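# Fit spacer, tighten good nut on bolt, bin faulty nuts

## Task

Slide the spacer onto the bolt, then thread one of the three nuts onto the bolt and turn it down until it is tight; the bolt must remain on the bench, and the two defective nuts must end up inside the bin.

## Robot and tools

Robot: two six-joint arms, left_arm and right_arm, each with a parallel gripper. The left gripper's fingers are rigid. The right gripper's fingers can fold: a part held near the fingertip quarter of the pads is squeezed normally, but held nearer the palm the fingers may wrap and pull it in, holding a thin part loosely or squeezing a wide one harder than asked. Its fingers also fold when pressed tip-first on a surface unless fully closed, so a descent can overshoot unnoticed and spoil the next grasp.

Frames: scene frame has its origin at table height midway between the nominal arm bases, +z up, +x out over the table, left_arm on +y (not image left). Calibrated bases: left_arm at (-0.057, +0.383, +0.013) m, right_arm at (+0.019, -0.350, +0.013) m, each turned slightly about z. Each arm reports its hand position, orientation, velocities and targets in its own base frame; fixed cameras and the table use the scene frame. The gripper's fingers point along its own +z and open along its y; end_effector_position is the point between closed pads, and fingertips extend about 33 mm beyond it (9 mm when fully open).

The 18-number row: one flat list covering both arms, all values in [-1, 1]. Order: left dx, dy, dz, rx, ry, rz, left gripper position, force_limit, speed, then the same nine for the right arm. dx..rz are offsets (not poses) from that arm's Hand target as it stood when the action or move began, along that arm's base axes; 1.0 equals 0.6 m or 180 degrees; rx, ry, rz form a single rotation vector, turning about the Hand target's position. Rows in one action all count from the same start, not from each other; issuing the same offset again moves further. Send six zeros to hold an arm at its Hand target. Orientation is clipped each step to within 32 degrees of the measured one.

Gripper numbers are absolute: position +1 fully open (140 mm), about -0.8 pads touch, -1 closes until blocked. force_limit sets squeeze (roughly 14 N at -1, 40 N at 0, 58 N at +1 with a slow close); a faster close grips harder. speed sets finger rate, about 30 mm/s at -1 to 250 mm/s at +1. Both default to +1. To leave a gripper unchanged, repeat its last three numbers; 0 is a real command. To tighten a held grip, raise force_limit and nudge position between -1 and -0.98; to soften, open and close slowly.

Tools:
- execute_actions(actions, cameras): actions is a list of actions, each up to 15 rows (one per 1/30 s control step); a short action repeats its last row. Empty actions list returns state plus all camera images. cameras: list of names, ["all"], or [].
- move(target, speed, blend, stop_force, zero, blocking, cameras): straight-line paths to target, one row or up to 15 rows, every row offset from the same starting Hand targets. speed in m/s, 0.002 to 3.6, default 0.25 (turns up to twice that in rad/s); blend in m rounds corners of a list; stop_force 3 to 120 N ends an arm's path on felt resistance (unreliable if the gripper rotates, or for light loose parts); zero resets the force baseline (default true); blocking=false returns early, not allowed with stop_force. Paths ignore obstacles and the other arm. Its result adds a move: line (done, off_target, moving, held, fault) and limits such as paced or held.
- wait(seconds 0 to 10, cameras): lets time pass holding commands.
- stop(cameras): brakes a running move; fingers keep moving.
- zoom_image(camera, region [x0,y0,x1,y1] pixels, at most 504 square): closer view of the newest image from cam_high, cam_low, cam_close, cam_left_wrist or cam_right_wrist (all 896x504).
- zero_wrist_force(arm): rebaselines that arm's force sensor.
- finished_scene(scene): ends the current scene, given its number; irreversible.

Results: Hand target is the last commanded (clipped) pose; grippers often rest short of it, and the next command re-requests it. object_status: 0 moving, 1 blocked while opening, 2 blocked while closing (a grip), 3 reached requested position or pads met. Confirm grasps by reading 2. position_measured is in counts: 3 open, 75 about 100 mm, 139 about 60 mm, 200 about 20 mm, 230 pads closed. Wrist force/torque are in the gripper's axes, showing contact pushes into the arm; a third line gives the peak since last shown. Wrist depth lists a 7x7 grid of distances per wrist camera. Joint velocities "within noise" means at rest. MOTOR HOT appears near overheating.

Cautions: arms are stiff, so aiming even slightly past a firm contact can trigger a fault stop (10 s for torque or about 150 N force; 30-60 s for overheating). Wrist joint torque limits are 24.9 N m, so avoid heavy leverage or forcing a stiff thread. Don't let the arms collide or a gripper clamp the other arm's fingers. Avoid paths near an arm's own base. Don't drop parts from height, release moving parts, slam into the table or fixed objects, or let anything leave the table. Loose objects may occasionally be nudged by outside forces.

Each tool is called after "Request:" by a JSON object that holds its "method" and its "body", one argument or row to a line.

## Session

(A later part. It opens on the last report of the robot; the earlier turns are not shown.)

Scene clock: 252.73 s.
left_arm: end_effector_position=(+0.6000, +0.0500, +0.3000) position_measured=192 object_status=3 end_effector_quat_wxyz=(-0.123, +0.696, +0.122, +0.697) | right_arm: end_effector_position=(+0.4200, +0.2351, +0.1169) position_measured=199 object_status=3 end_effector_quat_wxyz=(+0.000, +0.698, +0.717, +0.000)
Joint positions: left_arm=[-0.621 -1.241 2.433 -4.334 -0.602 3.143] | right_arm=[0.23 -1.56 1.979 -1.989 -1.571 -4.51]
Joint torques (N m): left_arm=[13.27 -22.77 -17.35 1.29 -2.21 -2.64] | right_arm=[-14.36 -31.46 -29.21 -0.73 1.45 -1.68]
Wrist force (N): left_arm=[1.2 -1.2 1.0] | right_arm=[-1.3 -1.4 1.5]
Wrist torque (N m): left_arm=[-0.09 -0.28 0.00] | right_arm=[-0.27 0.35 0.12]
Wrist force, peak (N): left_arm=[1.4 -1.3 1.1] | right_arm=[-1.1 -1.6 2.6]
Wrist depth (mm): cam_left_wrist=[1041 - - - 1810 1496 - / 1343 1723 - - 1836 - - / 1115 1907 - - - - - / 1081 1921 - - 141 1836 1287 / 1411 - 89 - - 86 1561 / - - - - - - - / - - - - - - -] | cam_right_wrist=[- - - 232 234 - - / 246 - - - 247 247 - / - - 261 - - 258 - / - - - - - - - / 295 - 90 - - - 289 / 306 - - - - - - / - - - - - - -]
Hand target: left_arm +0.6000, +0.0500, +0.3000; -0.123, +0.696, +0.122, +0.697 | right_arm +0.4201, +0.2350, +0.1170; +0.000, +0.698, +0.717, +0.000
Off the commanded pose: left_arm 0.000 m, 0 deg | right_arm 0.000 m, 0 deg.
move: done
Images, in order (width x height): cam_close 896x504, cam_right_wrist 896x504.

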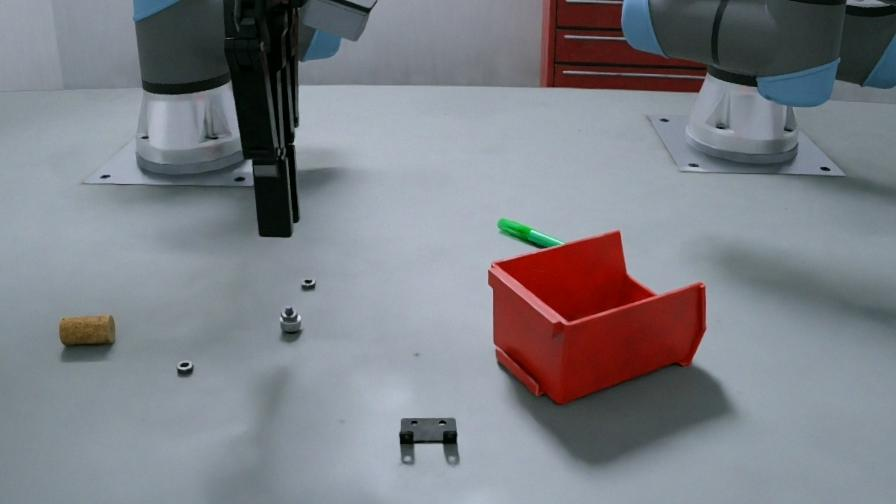

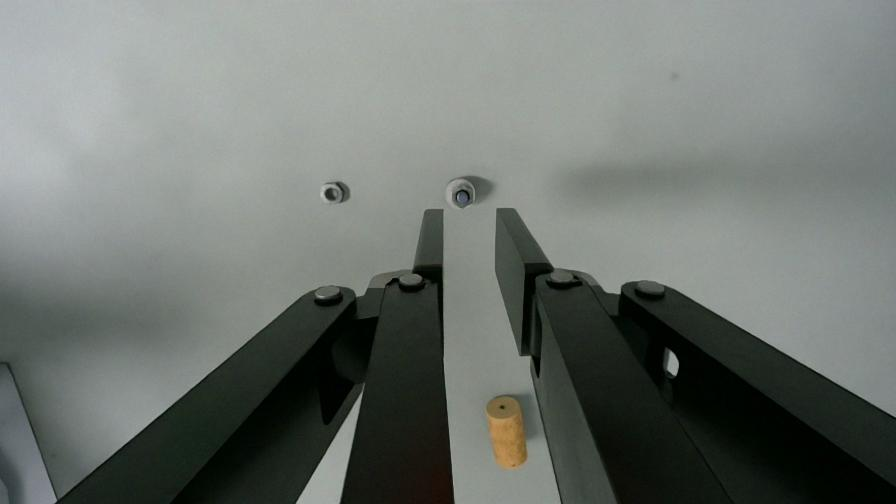

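Request:
{"method": "zoom_image", "body": {
  "camera": "cam_right_wrist",
  "region": [300, 165, 380, 221]
}}

Request:
{"method": "zoom_image", "body": {
  "camera": "cam_right_wrist",
  "region": [425, 160, 505, 216]
}}

Request:
{"method": "zoom_image", "body": {
  "camera": "cam_close",
  "region": [260, 295, 320, 345]
}}

Scaled by 6.300 from the camera's 896x504 image, which has a finer 1280x720 frame.

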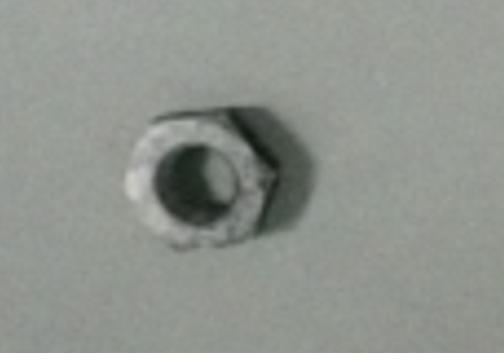

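Scaled by 6.300 from the camera's 896x504 image, which has a finer 1280x720 frame.

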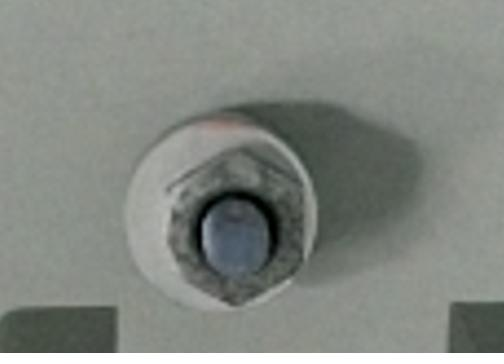

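Scaled by 8.400 from the camera's 896x504 image, which has a finer 1280x720 frame.

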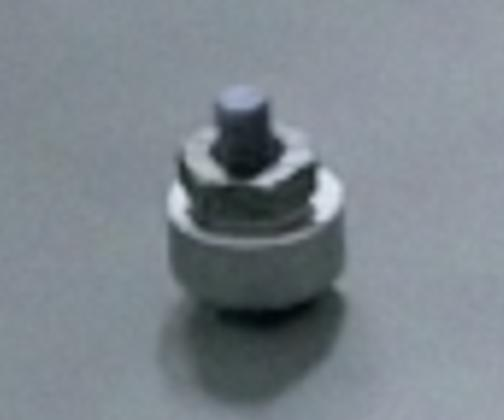

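Request:
{"method": "move", "body": {
  "target": [
    [0,0,0,0,0,0,-0.5,0,-0.8, -0.1302,-0.0042,-0.095,0,0,-0.1444,-0.45,0,-0.5]
  ],
  "speed": 0.25,
  "cameras": ["cam_right_wrist"]
}}

Request:
{"method": "zoom_image", "body": {
  "camera": "cam_right_wrist",
  "region": [410, 165, 530, 249]
}}

Scene clock: 316.83 s.
left_arm: end_effector_position=(+0.6000, +0.0500, +0.3000) position_measured=192 object_status=3 end_effector_quat_wxyz=(-0.123, +0.696, +0.122, +0.697) | right_arm: end_effector_position=(+0.3420, +0.2325, +0.0601) position_measured=186 object_status=3 end_effector_quat_wxyz=(+0.000, +0.841, +0.541, +0.000)
Joint positions: left_arm=[-0.621 -1.241 2.433 -4.334 -0.602 3.143] | right_arm=[0.269 -1.656 2.236 -2.15 -1.571 -4.017]
Joint torques (N m): left_arm=[12.61 -25.79 -16.98 1.2 -2.22 -2.58] | right_arm=[13.31 -28.23 -12.09 -5.89 -2.13 1.66]
Wrist force (N): left_arm=[0.9 -1.3 0.8] | right_arm=[-1.4 -1.3 1.5]
Wrist torque (N m): left_arm=[-0.11 -0.23 0.00] | right_arm=[-0.24 0.34 0.03]
Wrist force, peak (N): left_arm=[1.4 -1.5 0.9] | right_arm=[-1.5 -2.0 1.8]
Wrist depth (mm): cam_left_wrist=[1007 1699 2014 - 1581 1452 1336 / - - 1967 - - - 1551 / 1086 2657 2402 2210 1810 - 1532 / 1081 1892 - - 142 - 1201 / 1444 1711 90 - - 86 1173 / - - - - - - - / - - - - - - -] | cam_right_wrist=[- - - - - - 182 / - - - - 193 - - / - 206 202 - - 207 207 / 217 - - 135 110 217 216 / - - 90 - - - - / - - - - - - - / - - - - - - -]
Hand target: left_arm +0.6000, +0.0500, +0.3000; -0.123, +0.696, +0.122, +0.697 | right_arm +0.3419, +0.2325, +0.0600; +0.000, +0.841, +0.541, +0.000
Off the commanded pose: left_arm 0.000 m, 0 deg | right_arm 0.000 m, 0 deg.
move: done
Images, in order (width x height): cam_right_wrist 896x504.

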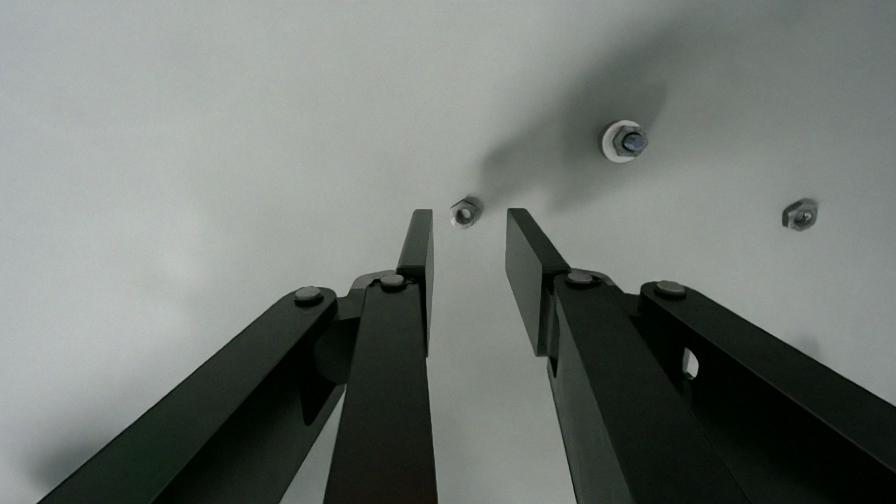

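Scaled by 4.200 from the camera's 896x504 image, which has a finer 1280x720 frame.

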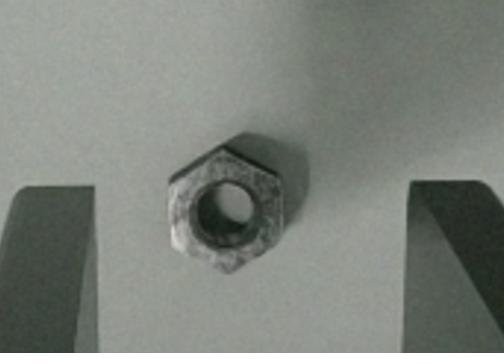

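Request:
{"method": "move", "body": {
  "target": [
    [0,0,0,0,0,0,-0.5,0,-0.8, -0.0008,0.002,-0.0608,0,0,0,-0.45,0,-0.5],
    [0,0,0,0,0,0,-0.5,0,-0.8, -0.0008,0.002,-0.0608,0,0,0,-1,0,-1],
    [0,0,0,0,0,0,-0.5,0,-0.8, -0.0008,0.002,0.2,0,0,0,-1,0,-1]
  ],
  "speed": [0.12, 0.1, 0.3],
  "cameras": ["cam_right_wrist", "cam_high"]
}}

Scene clock: 321.67 s.
left_arm: end_effector_position=(+0.6000, +0.0500, +0.3000) position_measured=192 object_status=3 end_effector_quat_wxyz=(-0.123, +0.696, +0.122, +0.697) | right_arm: end_effector_position=(+0.3415, +0.2337, +0.1799) position_measured=215 object_status=2 end_effector_quat_wxyz=(+0.000, +0.841, +0.541, +0.000)
Joint positions: left_arm=[-0.621 -1.241 2.433 -4.334 -0.602 3.143] | right_arm=[0.272 -1.785 2.008 -1.793 -1.571 -4.013]
Joint torques (N m): left_arm=[12.74 -25.72 -17.22 1.1 -2.2 -2.63] | right_arm=[-12.77 -23.76 -33.72 -1.04 -1.99 -1.72]
Wrist force (N): left_arm=[1.0 -1.4 0.9] | right_arm=[-1.4 -1.8 1.3]
Wrist torque (N m): left_arm=[-0.13 -0.24 0.00] | right_arm=[-0.36 0.32 0.25]
Wrist force, peak (N): left_arm=[1.4 -1.6 0.9] | right_arm=[-2.8 -3.4 -10.5]
Wrist depth (mm): cam_left_wrist=[1024 1632 2064 - 1711 1591 - / 1322 1864 2099 2064 - - - / 1100 2081 2602 - 1771 - - / 1162 1823 - - 1921 - 1212 / 1478 1581 90 - - 86 - / - - - - - - - / - - - - - - -] | cam_right_wrist=[- - - - - - - / - - - 306 - 310 - / - - - - - 316 - / - - - - - - - / - - 84 - - - - / - - - - - - - / - - - - - - -]
Hand target: left_arm +0.6000, +0.0500, +0.3000; -0.123, +0.696, +0.122, +0.697 | right_arm +0.3415, +0.2337, +0.1800; +0.000, +0.841, +0.541, +0.000
Off the commanded pose: left_arm 0.000 m, 0 deg | right_arm 0.000 m, 0 deg.
move: done
Images, in order (width x height): cam_high 896x504, cam_right_wrist 896x504.

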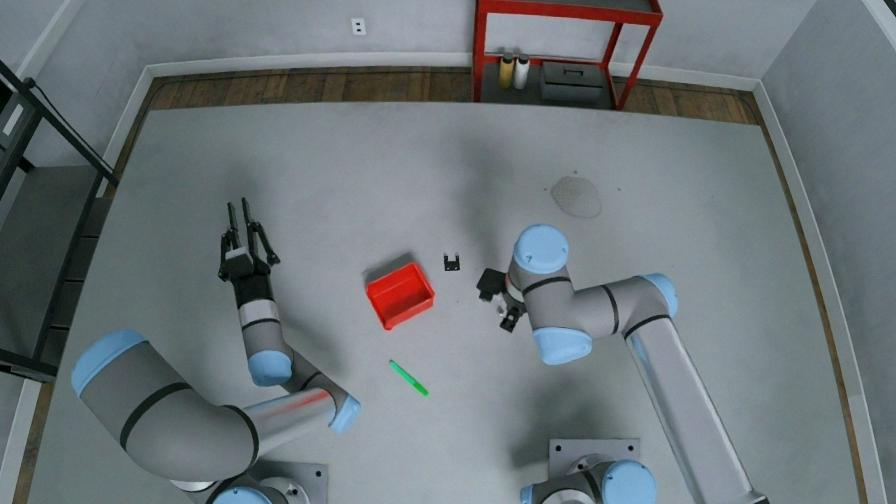

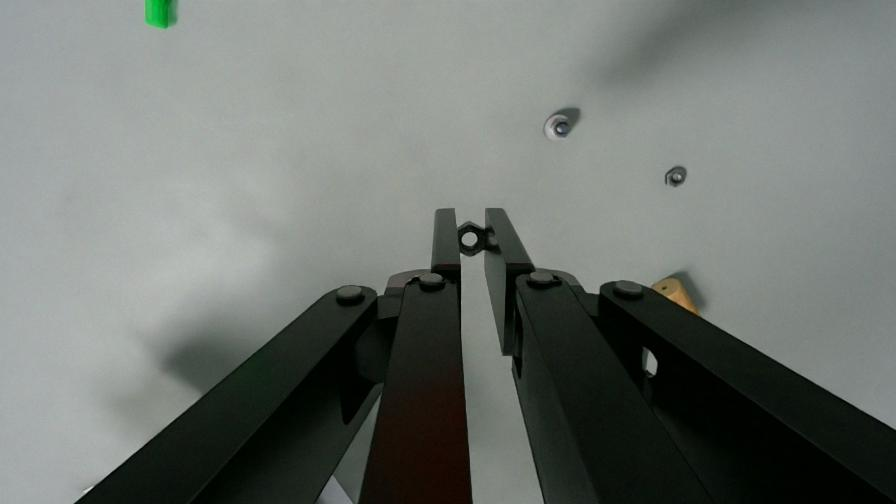

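Request:
{"method": "move", "body": {
  "target": [0,0,0,0,0,0,-0.5,0,-0.8, 0.1708,0.4272,0.0667,0,0,0,-1,0,-1],
  "speed": 0.35,
  "cameras": ["cam_right_wrist", "cam_high"]
}}

Scene clock: 323.97 s.
left_arm: end_effector_position=(+0.6000, +0.0500, +0.3000) position_measured=192 object_status=3 end_effector_quat_wxyz=(-0.123, +0.696, +0.122, +0.697) | right_arm: end_effector_position=(+0.4439, +0.4900, +0.2200) position_measured=215 object_status=2 end_effector_quat_wxyz=(+0.000, +0.841, +0.541, +0.000)
Joint positions: left_arm=[-0.621 -1.241 2.433 -4.334 -0.602 3.143] | right_arm=[0.632 -1.193 1.261 -1.638 -1.571 -3.654]
Joint torques (N m): left_arm=[12.71 -25.36 -16.61 1.19 -2.19 -2.53] | right_arm=[12.95 -26.12 -33.46 -0.73 -2.16 1.77]
Wrist force (N): left_arm=[1.0 -1.4 0.8] | right_arm=[-1.4 -1.9 1.3]
Wrist torque (N m): left_arm=[-0.13 -0.24 -0.01] | right_arm=[-0.37 0.31 0.01]
Wrist force, peak (N): left_arm=[1.1 -1.5 1.1] | right_arm=[-3.3 -2.0 1.8]
Wrist depth (mm): cam_left_wrist=[1007 1864 1892 - 1723 1665 - / 1403 1411 2014 2047 1864 - - / 1105 1632 2498 2271 - - 1591 / 1100 1759 - - 141 - 1268 / 1551 - 90 664 - 86 1184 / - - - - - - - / - - - - - - -] | cam_right_wrist=[- - - - - - - / - - - - - - - / - 357 - - 320 - - / - - - - 299 - 385 / - - 84 - - - 398 / - - - - - - - / - - - - - - -]
Hand target: left_arm +0.6000, +0.0500, +0.3000; -0.123, +0.696, +0.122, +0.697 | right_arm +0.4439, +0.4900, +0.2200; +0.000, +0.841, +0.541, +0.000
Off the commanded pose: left_arm 0.000 m, 0 deg | right_arm 0.000 m, 0 deg.
move: done
Images, in order (width x height): cam_high 896x504, cam_right_wrist 896x504.

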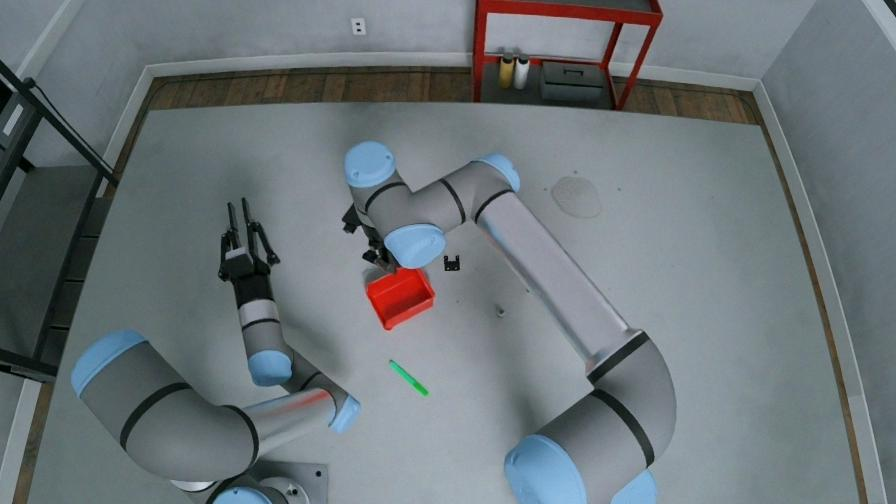

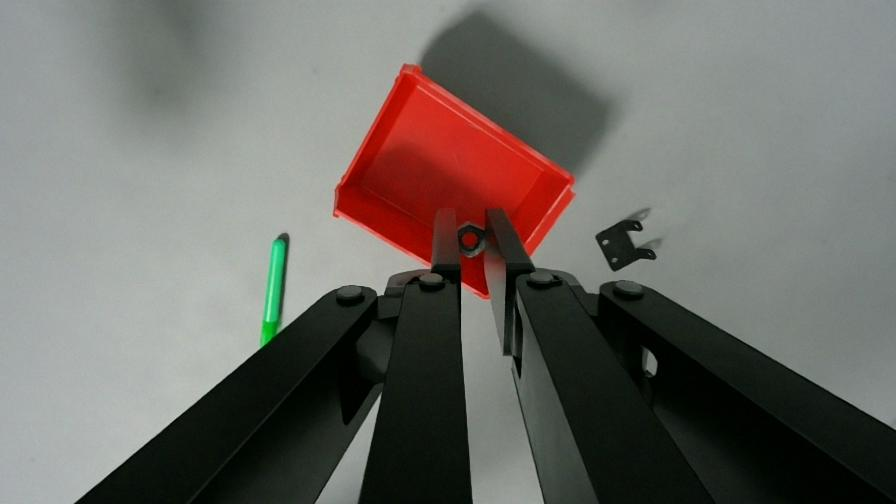

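Request:
{"method": "move", "body": {
  "target": [
    [0,0,0,0,0,0,-0.5,0,-0.8, -0.0298,-0.0133,-0.1,0,0,-0.1944,-1,0,-1],
    [0,0,0,0,0,0,-0.5,0,-0.8, -0.0298,-0.0133,-0.3017,0,0,-0.1944,-1,0,-1]
  ],
  "speed": [0.3,0.15],
  "blend": [0.01,0],
  "cameras": ["cam_right_wrist"]
}}

Scene clock: 327.57 s.
left_arm: end_effector_position=(+0.6000, +0.0500, +0.3000) position_measured=192 object_status=3 end_effector_quat_wxyz=(-0.123, +0.696, +0.122, +0.697) | right_arm: end_effector_position=(+0.4260, +0.4820, +0.0392) position_measured=215 object_status=2 end_effector_quat_wxyz=(+0.000, +0.965, +0.263, +0.000)
Joint positions: left_arm=[-0.621 -1.241 2.433 -4.334 -0.602 3.143] | right_arm=[0.638 -1.112 1.627 -2.085 -1.57 -3.037]
Joint torques (N m): left_arm=[12.46 -25.75 -16.15 1 -2.09 -2.6] | right_arm=[13.73 -29.13 -11.54 -5.71 1.55 1.8]
Wrist force (N): left_arm=[0.8 -1.4 0.9] | right_arm=[-0.7 -1.6 1.4]
Wrist torque (N m): left_arm=[-0.14 -0.21 0.00] | right_arm=[-0.32 0.17 0.01]
Wrist force, peak (N): left_arm=[1.3 -1.6 1.0] | right_arm=[-0.8 -1.5 2.7]
Wrist depth (mm): cam_left_wrist=[1007 2230 1998 - 1622 1591 - / 1343 - - - - 1551 - / 1125 1747 2271 - 1676 1665 - / 1077 1469 - - 143 1643 1255 / - - 89 - - 86 - / - - - - - - - / - - - - - - -] | cam_right_wrist=[- - - - - 104 - / - - - 175 - - 170 / - - - 176 178 - - / - - 179 - 186 133 - / 202 - 84 - - - - / - - - - - - - / - - - - - - -]
Hand target: left_arm +0.6000, +0.0500, +0.3000; -0.123, +0.696, +0.122, +0.697 | right_arm +0.4261, +0.4821, +0.0390; +0.000, +0.965, +0.263, +0.000
Off the commanded pose: left_arm 0.000 m, 0 deg | right_arm 0.000 m, 0 deg.
move: done
Images, in order (width x height): cam_right_wrist 896x504.

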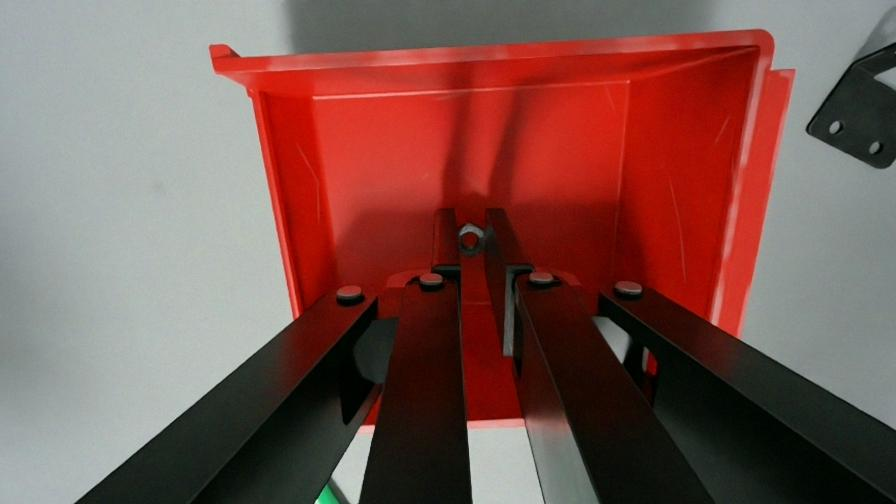

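Request:
{"method": "move", "body": {
  "target": [0,0,0,0,0,0,-0.5,0,-0.8, 0,0,-0.028,0,0,0,-1,0,-1],
  "speed": 0.007,
  "stop_force": 3
}}

Request:
{"method": "move", "body": {
  "target": [
    [0,0,0,0,0,0,-0.5,0,-0.8, 0,0,0,0,0,0,-0.58,0,-1],
    [0,0,0,0,0,0,-0.5,0,-0.8, 0,0,0.24,0,0,0,-0.58,0,-1]
  ],
  "speed": [0.1, 0.25],
  "cameras": ["cam_right_wrist"]
}}

Scene clock: 330.50 s.
left_arm: end_effector_position=(+0.6000, +0.0500, +0.3000) position_measured=192 object_status=3 end_effector_quat_wxyz=(-0.123, +0.696, +0.122, +0.697) | right_arm: end_effector_position=(+0.4260, +0.4821, +0.0295) position_measured=215 object_status=2 end_effector_quat_wxyz=(+0.000, +0.965, +0.263, +0.000)
Joint positions: left_arm=[-0.621 -1.241 2.433 -4.334 -0.602 3.143] | right_arm=[0.638 -1.1 1.637 -2.108 -1.57 -3.037]
Joint torques (N m): left_arm=[12.39 -25.47 -16.53 1.02 -2.15 -2.69] | right_arm=[11.4 -49.68 -26.92 -0.44 1.53 1.75]
Wrist force (N): left_arm=[1.2 -1.4 0.8] | right_arm=[-0.6 -1.6 -2.0]
Wrist torque (N m): left_arm=[-0.14 -0.28 0.00] | right_arm=[-0.29 0.24 0.01]
Wrist force, peak (N): left_arm=[1.3 -1.5 1.0] | right_arm=[-1.1 -1.4 -7.7]
Wrist depth (mm): cam_left_wrist=[1007 1478 - - 1892 1514 - / 1322 1810 - - 1676 1676 - / 1105 1967 1982 2356 - 1643 - / 1110 - - - 141 1878 1372 / 1281 - 90 - - 88 1496 / - - - - - - - / - - - - - - -] | cam_right_wrist=[- 153 155 - - 96 - / - - - 160 - 130 165 / - - 160 168 167 - - / - - - 174 - 116 - / - - 84 - - 116 - / - - - - - - - / - - - - - - -]
Hand target: left_arm +0.6000, +0.0500, +0.3000; -0.123, +0.696, +0.122, +0.697 | right_arm +0.4261, +0.4821, +0.0295; +0.000, +0.965, +0.263, +0.000 (not the last commanded pose)
Off the commanded pose: left_arm 0.000 m, 0 deg | right_arm 0.007 m, 0 deg.
move: contact (right_arm)

Scene clock: 332.50 s.
left_arm: end_effector_position=(+0.6000, +0.0500, +0.3000) position_measured=192 object_status=3 end_effector_quat_wxyz=(-0.123, +0.696, +0.122, +0.697) | right_arm: end_effector_position=(+0.4260, +0.4821, +0.1733) position_measured=202 object_status=3 end_effector_quat_wxyz=(+0.000, +0.965, +0.263, +0.000)
Joint positions: left_arm=[-0.621 -1.241 2.433 -4.334 -0.602 3.143] | right_arm=[0.638 -1.222 1.421 -1.769 -1.57 -3.037]
Joint torques (N m): left_arm=[12.48 -25.45 -16.12 0.95 -2.19 -2.65] | right_arm=[-14 -48.47 -31.71 -1.03 -2.34 -1.51]
Wrist force (N): left_arm=[1.1 -1.5 0.8] | right_arm=[-1.1 -1.8 1.2]
Wrist torque (N m): left_arm=[-0.16 -0.27 -0.01] | right_arm=[-0.36 0.26 0.03]
Wrist force, peak (N): left_arm=[1.1 -1.6 1.0] | right_arm=[-0.7 -1.5 2.7]
Wrist depth (mm): cam_left_wrist=[979 - 1864 - 1699 1496 - / - - - 1864 - - - / 1100 1611 2047 - 1734 1496 - / 1045 1921 - - 141 - 1178 / - - 90 663 - 86 - / - - - - - - - / - - - - - - -] | cam_right_wrist=[- 290 - - - - - / - - - - - 295 - / 308 - - - - - - / - - - - - - 322 / - - 85 - - - - / - - - - - - - / - - - - - - -]
Hand target: left_arm +0.6000, +0.0500, +0.3000; -0.123, +0.696, +0.122, +0.697 | right_arm +0.4261, +0.4821, +0.1735; +0.000, +0.965, +0.263, +0.000
Off the commanded pose: left_arm 0.000 m, 0 deg | right_arm 0.000 m, 0 deg.
move: done
Images, in order (width x height): cam_right_wrist 896x504.

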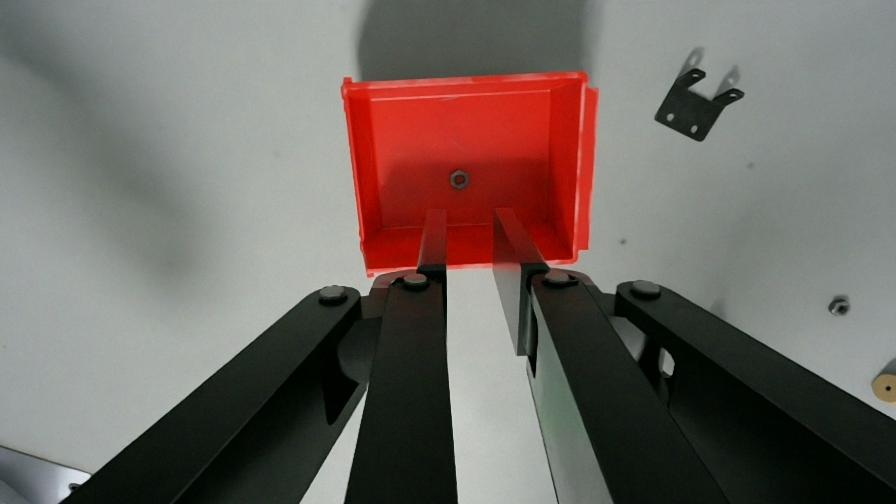

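Request:
{"method": "move", "body": {
  "target": [
    [0,0,0,0,0,0,-0.5,0,-0.8, 0.0967,-0.5218,-0.08,0,0,0.1944,-0.45,0,-0.5],
    [0,0,0,0,0,0,-0.5,0,-0.8, 0.0967,-0.5218,-0.1888,0,0,0.1944,-0.45,0,-0.5]
  ],
  "speed": [0.4,0.25],
  "blend": [0.03,0],
  "cameras": ["cam_right_wrist", "cam_close"]
}}

Request:
{"method": "zoom_image", "body": {
  "camera": "cam_right_wrist",
  "region": [410, 165, 530, 249]
}}

Scene clock: 352.03 s.
left_arm: end_effector_position=(+0.6000, +0.0500, +0.3000) position_measured=192 object_status=3 end_effector_quat_wxyz=(-0.123, +0.696, +0.122, +0.697) | right_arm: end_effector_position=(+0.4840, +0.1690, +0.0603) position_measured=186 object_status=3 end_effector_quat_wxyz=(+0.000, +0.841, +0.541, +0.000)
Joint positions: left_arm=[-0.621 -1.241 2.433 -4.334 -0.602 3.143] | right_arm=[0.073 -1.417 1.986 -2.138 -1.571 -4.212]
Joint torques (N m): left_arm=[11.88 -25.66 -16.12 0.91 -2.07 -2.44] | right_arm=[-14.22 -15.5 -11.59 -5.49 2.55 -1.89]
Wrist force (N): left_arm=[1.1 -1.2 0.7] | right_arm=[-1.1 -1.8 1.7]
Wrist torque (N m): left_arm=[-0.11 -0.28 -0.01] | right_arm=[-0.35 0.26 0.23]
Wrist force, peak (N): left_arm=[1.3 -1.4 1.0] | right_arm=[-0.4 -3.5 0.9]
Wrist depth (mm): cam_left_wrist=[1054 1967 - - 1688 1532 - / - - - - 1734 - - / 1105 1723 2602 1936 2135 - - / 1086 1864 2210 - 1907 1810 1167 / - - 89 673 - 86 1249 / 1243 - - - - - - / - - - - - - -] | cam_right_wrist=[- - - - 180 - 186 / - - - - 196 - - / - - - 207 - - - / - 215 215 133 129 214 - / - - 89 127 - - 225 / - - - 226 - - - / - - - - - - -]
Hand target: left_arm +0.6000, +0.0500, +0.3000; -0.123, +0.696, +0.122, +0.697 | right_arm +0.4841, +0.1690, +0.0602; +0.000, +0.841, +0.541, +0.000
Off the commanded pose: left_arm 0.000 m, 0 deg | right_arm 0.000 m, 0 deg.
move: done
Images, in order (width x height): cam_close 896x504, cam_right_wrist 896x504.

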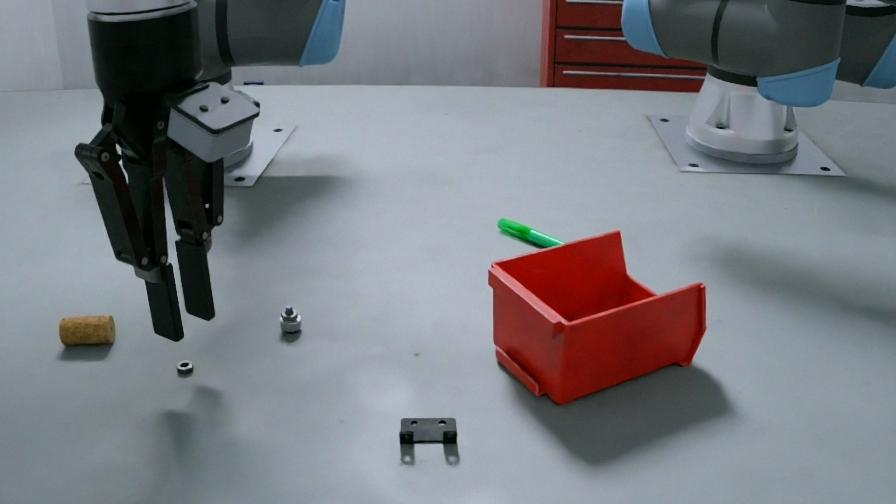

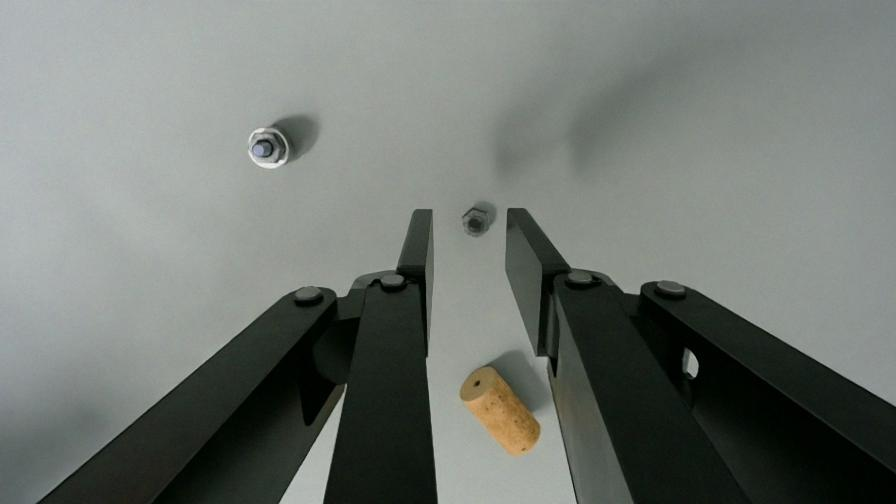

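Scaled by 4.200 from the camera's 896x504 image, which has a finer 1280x720 frame.

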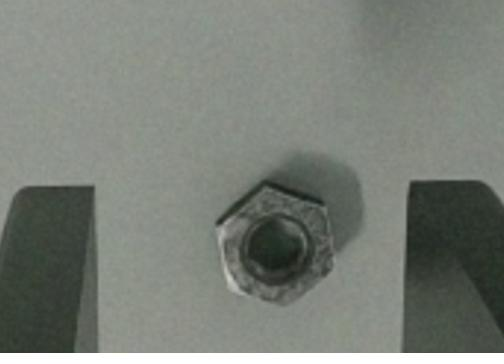

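Request:
{"method": "move", "body": {
  "target": [
    [0,0,0,0,0,0,-0.5,0,-0.8, 0.0047,-0.0082,-0.0612,0,0,0.0556,-0.45,0,-0.5],
    [0,0,0,0,0,0,-0.5,0,-0.8, 0.0047,-0.0082,-0.0612,0,0,0.0556,-1,0,-1],
    [0,0,0,0,0,0,-0.5,0,-0.8, 0.0047,-0.0082,0.2163,0,0,0.0556,-1,0,-1],
    [0,0,0,0,0,0,-0.5,0,-0.8, -0.0568,0.545,0.2163,0,0,-0.1944,-1,0,-1]
  ],
  "speed": [0.1,0.1,0.3,0.4],
  "blend": [0,0,0.04,0],
  "cameras": ["cam_right_wrist"]
}}

Scene clock: 357.90 s.
left_arm: end_effector_position=(+0.6000, +0.0500, +0.3000) position_measured=192 object_status=3 end_effector_quat_wxyz=(-0.123, +0.696, +0.122, +0.697) | right_arm: end_effector_position=(+0.4500, +0.4959, +0.1900) position_measured=214 object_status=2 end_effector_quat_wxyz=(+0.000, +0.965, +0.264, +0.000)
Joint positions: left_arm=[-0.621 -1.241 2.433 -4.334 -0.602 3.143] | right_arm=[0.633 -1.165 1.298 -1.704 -1.57 -3.042]
Joint torques (N m): left_arm=[11.55 -25.53 -16.08 0.75 -2.05 -2.52] | right_arm=[14.05 -27.94 -32.34 -0.66 -2.29 1.81]
Wrist force (N): left_arm=[1.1 -1.3 0.9] | right_arm=[-0.6 -1.5 1.4]
Wrist torque (N m): left_arm=[-0.11 -0.28 -0.01] | right_arm=[-0.29 0.15 0.02]
Wrist force, peak (N): left_arm=[1.2 -1.6 0.9] | right_arm=[-1.8 -3.8 -9.6]
Wrist depth (mm): cam_left_wrist=[1063 1907 - - 1850 1542 - / - 1622 2402 - - 1622 - / 1095 1892 2081 - - 1654 - / 1072 1836 2523 139 141 - 1218 / 1514 - 89 89 - 86 - / - - - - - - - / - - - - - - -] | cam_right_wrist=[298 301 298 301 - 298 - / - - 311 - - - - / - - - - - 330 - / - - - - - - - / - - 84 - - - - / - - - - - - - / - - - - - - -]
Hand target: left_arm +0.6000, +0.0500, +0.3000; -0.123, +0.696, +0.122, +0.697 | right_arm +0.4500, +0.4960, +0.1900; +0.000, +0.965, +0.263, +0.000
Off the commanded pose: left_arm 0.000 m, 0 deg | right_arm 0.000 m, 0 deg.
move: done
Images, in order (width x height): cam_right_wrist 896x504.

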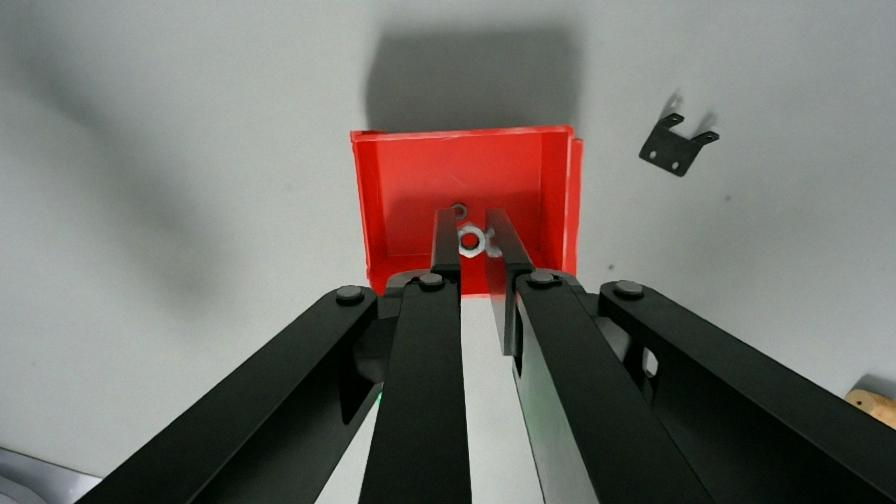

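Request:
{"method": "move", "body": {
  "target": [0,0,0,0,0,0,-0.5,0,-0.8, 0,0,-0.2517,0,0,0,-1,0,-1],
  "speed": 0.2
}}

Request:
{"method": "move", "body": {
  "target": [0,0,0,0,0,0,-0.5,0,-0.8, 0,0,-0.028,0,0,0,-1,0,-1],
  "speed": 0.007,
  "stop_force": 3
}}

Request:
{"method": "move", "body": {
  "target": [
    [0,0,0,0,0,0,-0.5,0,-0.8, 0,0,0,0,0,0,-0.58,0,-1],
    [0,0,0,0,0,0,-0.5,0,-0.8, 0,0,0.24,0,0,0,-0.58,0,-1]
  ],
  "speed": [0.1, 0.25],
  "cameras": ["cam_right_wrist", "cam_close", "cam_high"]
}}

Scene clock: 359.73 s.
left_arm: end_effector_position=(+0.6000, +0.0500, +0.3000) position_measured=192 object_status=3 end_effector_quat_wxyz=(-0.123, +0.696, +0.122, +0.697) | right_arm: end_effector_position=(+0.4500, +0.4960, +0.0391) position_measured=214 object_status=2 end_effector_quat_wxyz=(+0.000, +0.965, +0.263, +0.000)
Joint positions: left_arm=[-0.621 -1.241 2.433 -4.334 -0.602 3.143] | right_arm=[0.633 -1.056 1.539 -2.054 -1.57 -3.041]
Joint torques (N m): left_arm=[11.74 -25.6 -16.1 0.81 -2 -2.4] | right_arm=[-7.06 -30.42 -11.76 -5.66 2.11 0.03]
Wrist force (N): left_arm=[1.0 -1.3 0.8] | right_arm=[-1.0 -1.5 1.2]
Wrist torque (N m): left_arm=[-0.10 -0.26 -0.01] | right_arm=[-0.29 0.24 0.00]
Wrist force, peak (N): left_arm=[1.3 -1.7 1.2] | right_arm=[-1.1 -1.5 2.5]
Wrist depth (mm): cam_left_wrist=[1019 1810 - - 1734 1496 - / - - 2014 - - - - / 1063 2064 2379 2313 1836 - - / 1081 1810 - - 141 - 1195 / 1571 - 90 - - 86 1167 / - - - - - - - / - - - - - - -] | cam_right_wrist=[- - 165 - - - - / - - - - - - - / - - - 180 167 139 182 / - - - 183 169 131 - / - - 84 - - 122 - / - - - - - - - / - - - - - - -]
Hand target: left_arm +0.6000, +0.0500, +0.3000; -0.123, +0.696, +0.122, +0.697 | right_arm +0.4500, +0.4960, +0.0389; +0.000, +0.965, +0.263, +0.000
Off the commanded pose: left_arm 0.000 m, 0 deg | right_arm 0.000 m, 0 deg.
move: done

Scene clock: 362.50 s.
left_arm: end_effector_position=(+0.6000, +0.0500, +0.3000) position_measured=192 object_status=3 end_effector_quat_wxyz=(-0.123, +0.696, +0.122, +0.697) | right_arm: end_effector_position=(+0.4500, +0.4960, +0.0292) position_measured=214 object_status=2 end_effector_quat_wxyz=(+0.000, +0.965, +0.263, +0.000)
Joint positions: left_arm=[-0.621 -1.241 2.433 -4.334 -0.602 3.143] | right_arm=[0.633 -1.045 1.55 -2.075 -1.57 -3.041]
Joint torques (N m): left_arm=[11.6 -25.22 -15.76 0.75 -2.09 -2.46] | right_arm=[-11.05 -51.37 -27.05 -0.55 1.73 1.49]
Wrist force (N): left_arm=[0.9 -1.4 0.8] | right_arm=[-0.3 -1.5 -2.5]
Wrist torque (N m): left_arm=[-0.13 -0.24 0.00] | right_arm=[-0.23 0.20 0.00]
Wrist force, peak (N): left_arm=[1.2 -1.7 0.9] | right_arm=[-2.4 -1.4 -8.0]
Wrist depth (mm): cam_left_wrist=[1049 1699 2402 - 1676 1632 - / 1308 - - 1982 - 1571 - / 1086 - - 1907 1665 1878 1487 / 1067 1836 - - 143 1654 1189 / 1261 1747 90 - - 86 - / - - - 574 - - - / - - - 463 - - -] | cam_right_wrist=[- - - - - - - / - - - - 165 - 166 / 174 - 153 - 99 - 171 / - - 178 176 175 121 - / - - 84 - - 114 - / - - - - - - - / - - - - - - -]
Hand target: left_arm +0.6000, +0.0500, +0.3000; -0.123, +0.696, +0.122, +0.697 | right_arm +0.4500, +0.4960, +0.0292; +0.000, +0.965, +0.263, +0.000 (not the last commanded pose)
Off the commanded pose: left_arm 0.000 m, 0 deg | right_arm 0.007 m, 0 deg.
move: contact (right_arm)

Scene clock: 364.50 s.
left_arm: end_effector_position=(+0.6000, +0.0500, +0.3000) position_measured=192 object_status=3 end_effector_quat_wxyz=(-0.123, +0.696, +0.122, +0.697) | right_arm: end_effector_position=(+0.4500, +0.4960, +0.1731) position_measured=202 object_status=3 end_effector_quat_wxyz=(+0.000, +0.965, +0.263, +0.000)
Joint positions: left_arm=[-0.621 -1.241 2.433 -4.334 -0.602 3.143] | right_arm=[0.633 -1.159 1.332 -1.744 -1.57 -3.041]
Joint torques (N m): left_arm=[11.69 -25.72 -16.16 0.8 -2.05 -2.44] | right_arm=[6.06 -46.73 -31.81 -0.7 -2.3 -1.63]
Wrist force (N): left_arm=[1.1 -1.5 1.0] | right_arm=[-0.7 -1.7 1.0]
Wrist torque (N m): left_arm=[-0.15 -0.26 -0.01] | right_arm=[-0.33 0.18 0.03]
Wrist force, peak (N): left_arm=[1.1 -1.5 1.1] | right_arm=[-1.0 -1.4 2.5]
Wrist depth (mm): cam_left_wrist=[1024 1723 - - 1892 1532 - / 1308 1611 - 1951 - - - / 1100 1784 3162 1864 1611 1654 - / 1086 1643 - - 139 - 1261 / 1444 - 90 96 - 86 - / - - - - - - - / - - - - - - -] | cam_right_wrist=[286 - - - - - - / - - - - - - - / - - - - - - - / - - - 141 - - - / - - 85 - - - - / 366 - - - - - - / - - - - - - -]
Hand target: left_arm +0.6000, +0.0500, +0.3000; -0.123, +0.696, +0.122, +0.697 | right_arm +0.4500, +0.4960, +0.1732; +0.000, +0.965, +0.263, +0.000
Off the commanded pose: left_arm 0.000 m, 0 deg | right_arm 0.000 m, 0 deg.
move: done
Images, in order (width x height): cam_high 896x504, cam_close 896x504, cam_right_wrist 896x504.

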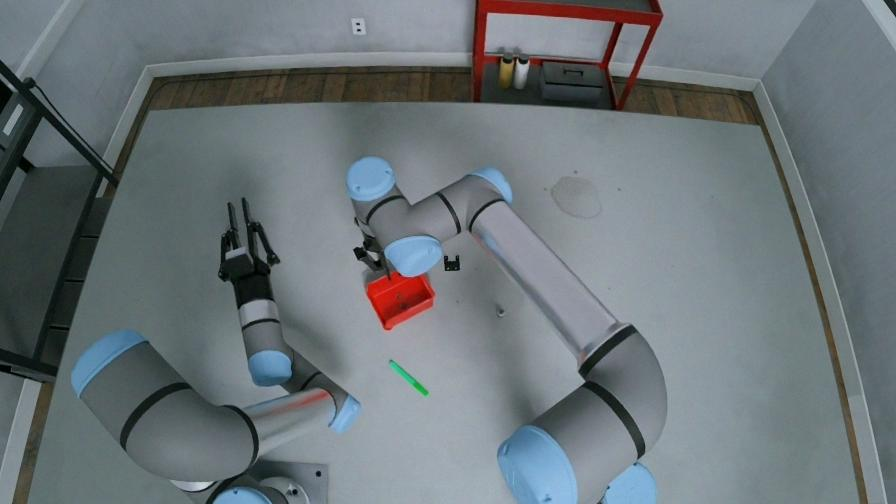

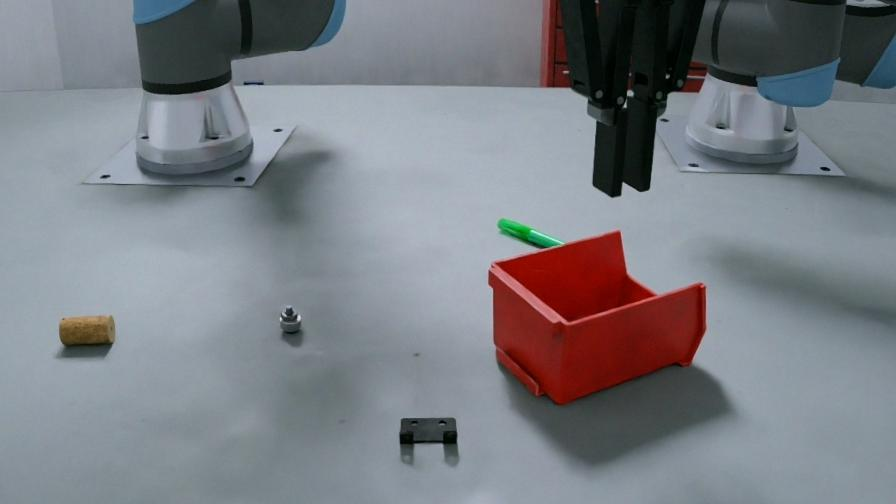

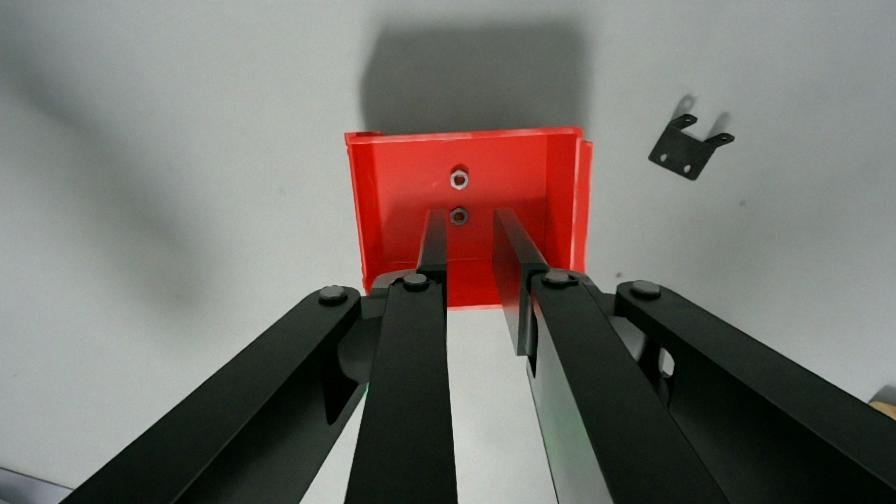

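Request:
{"method": "finished_scene", "body": {
  "scene": 2
}}

The scene is finished: the task was done.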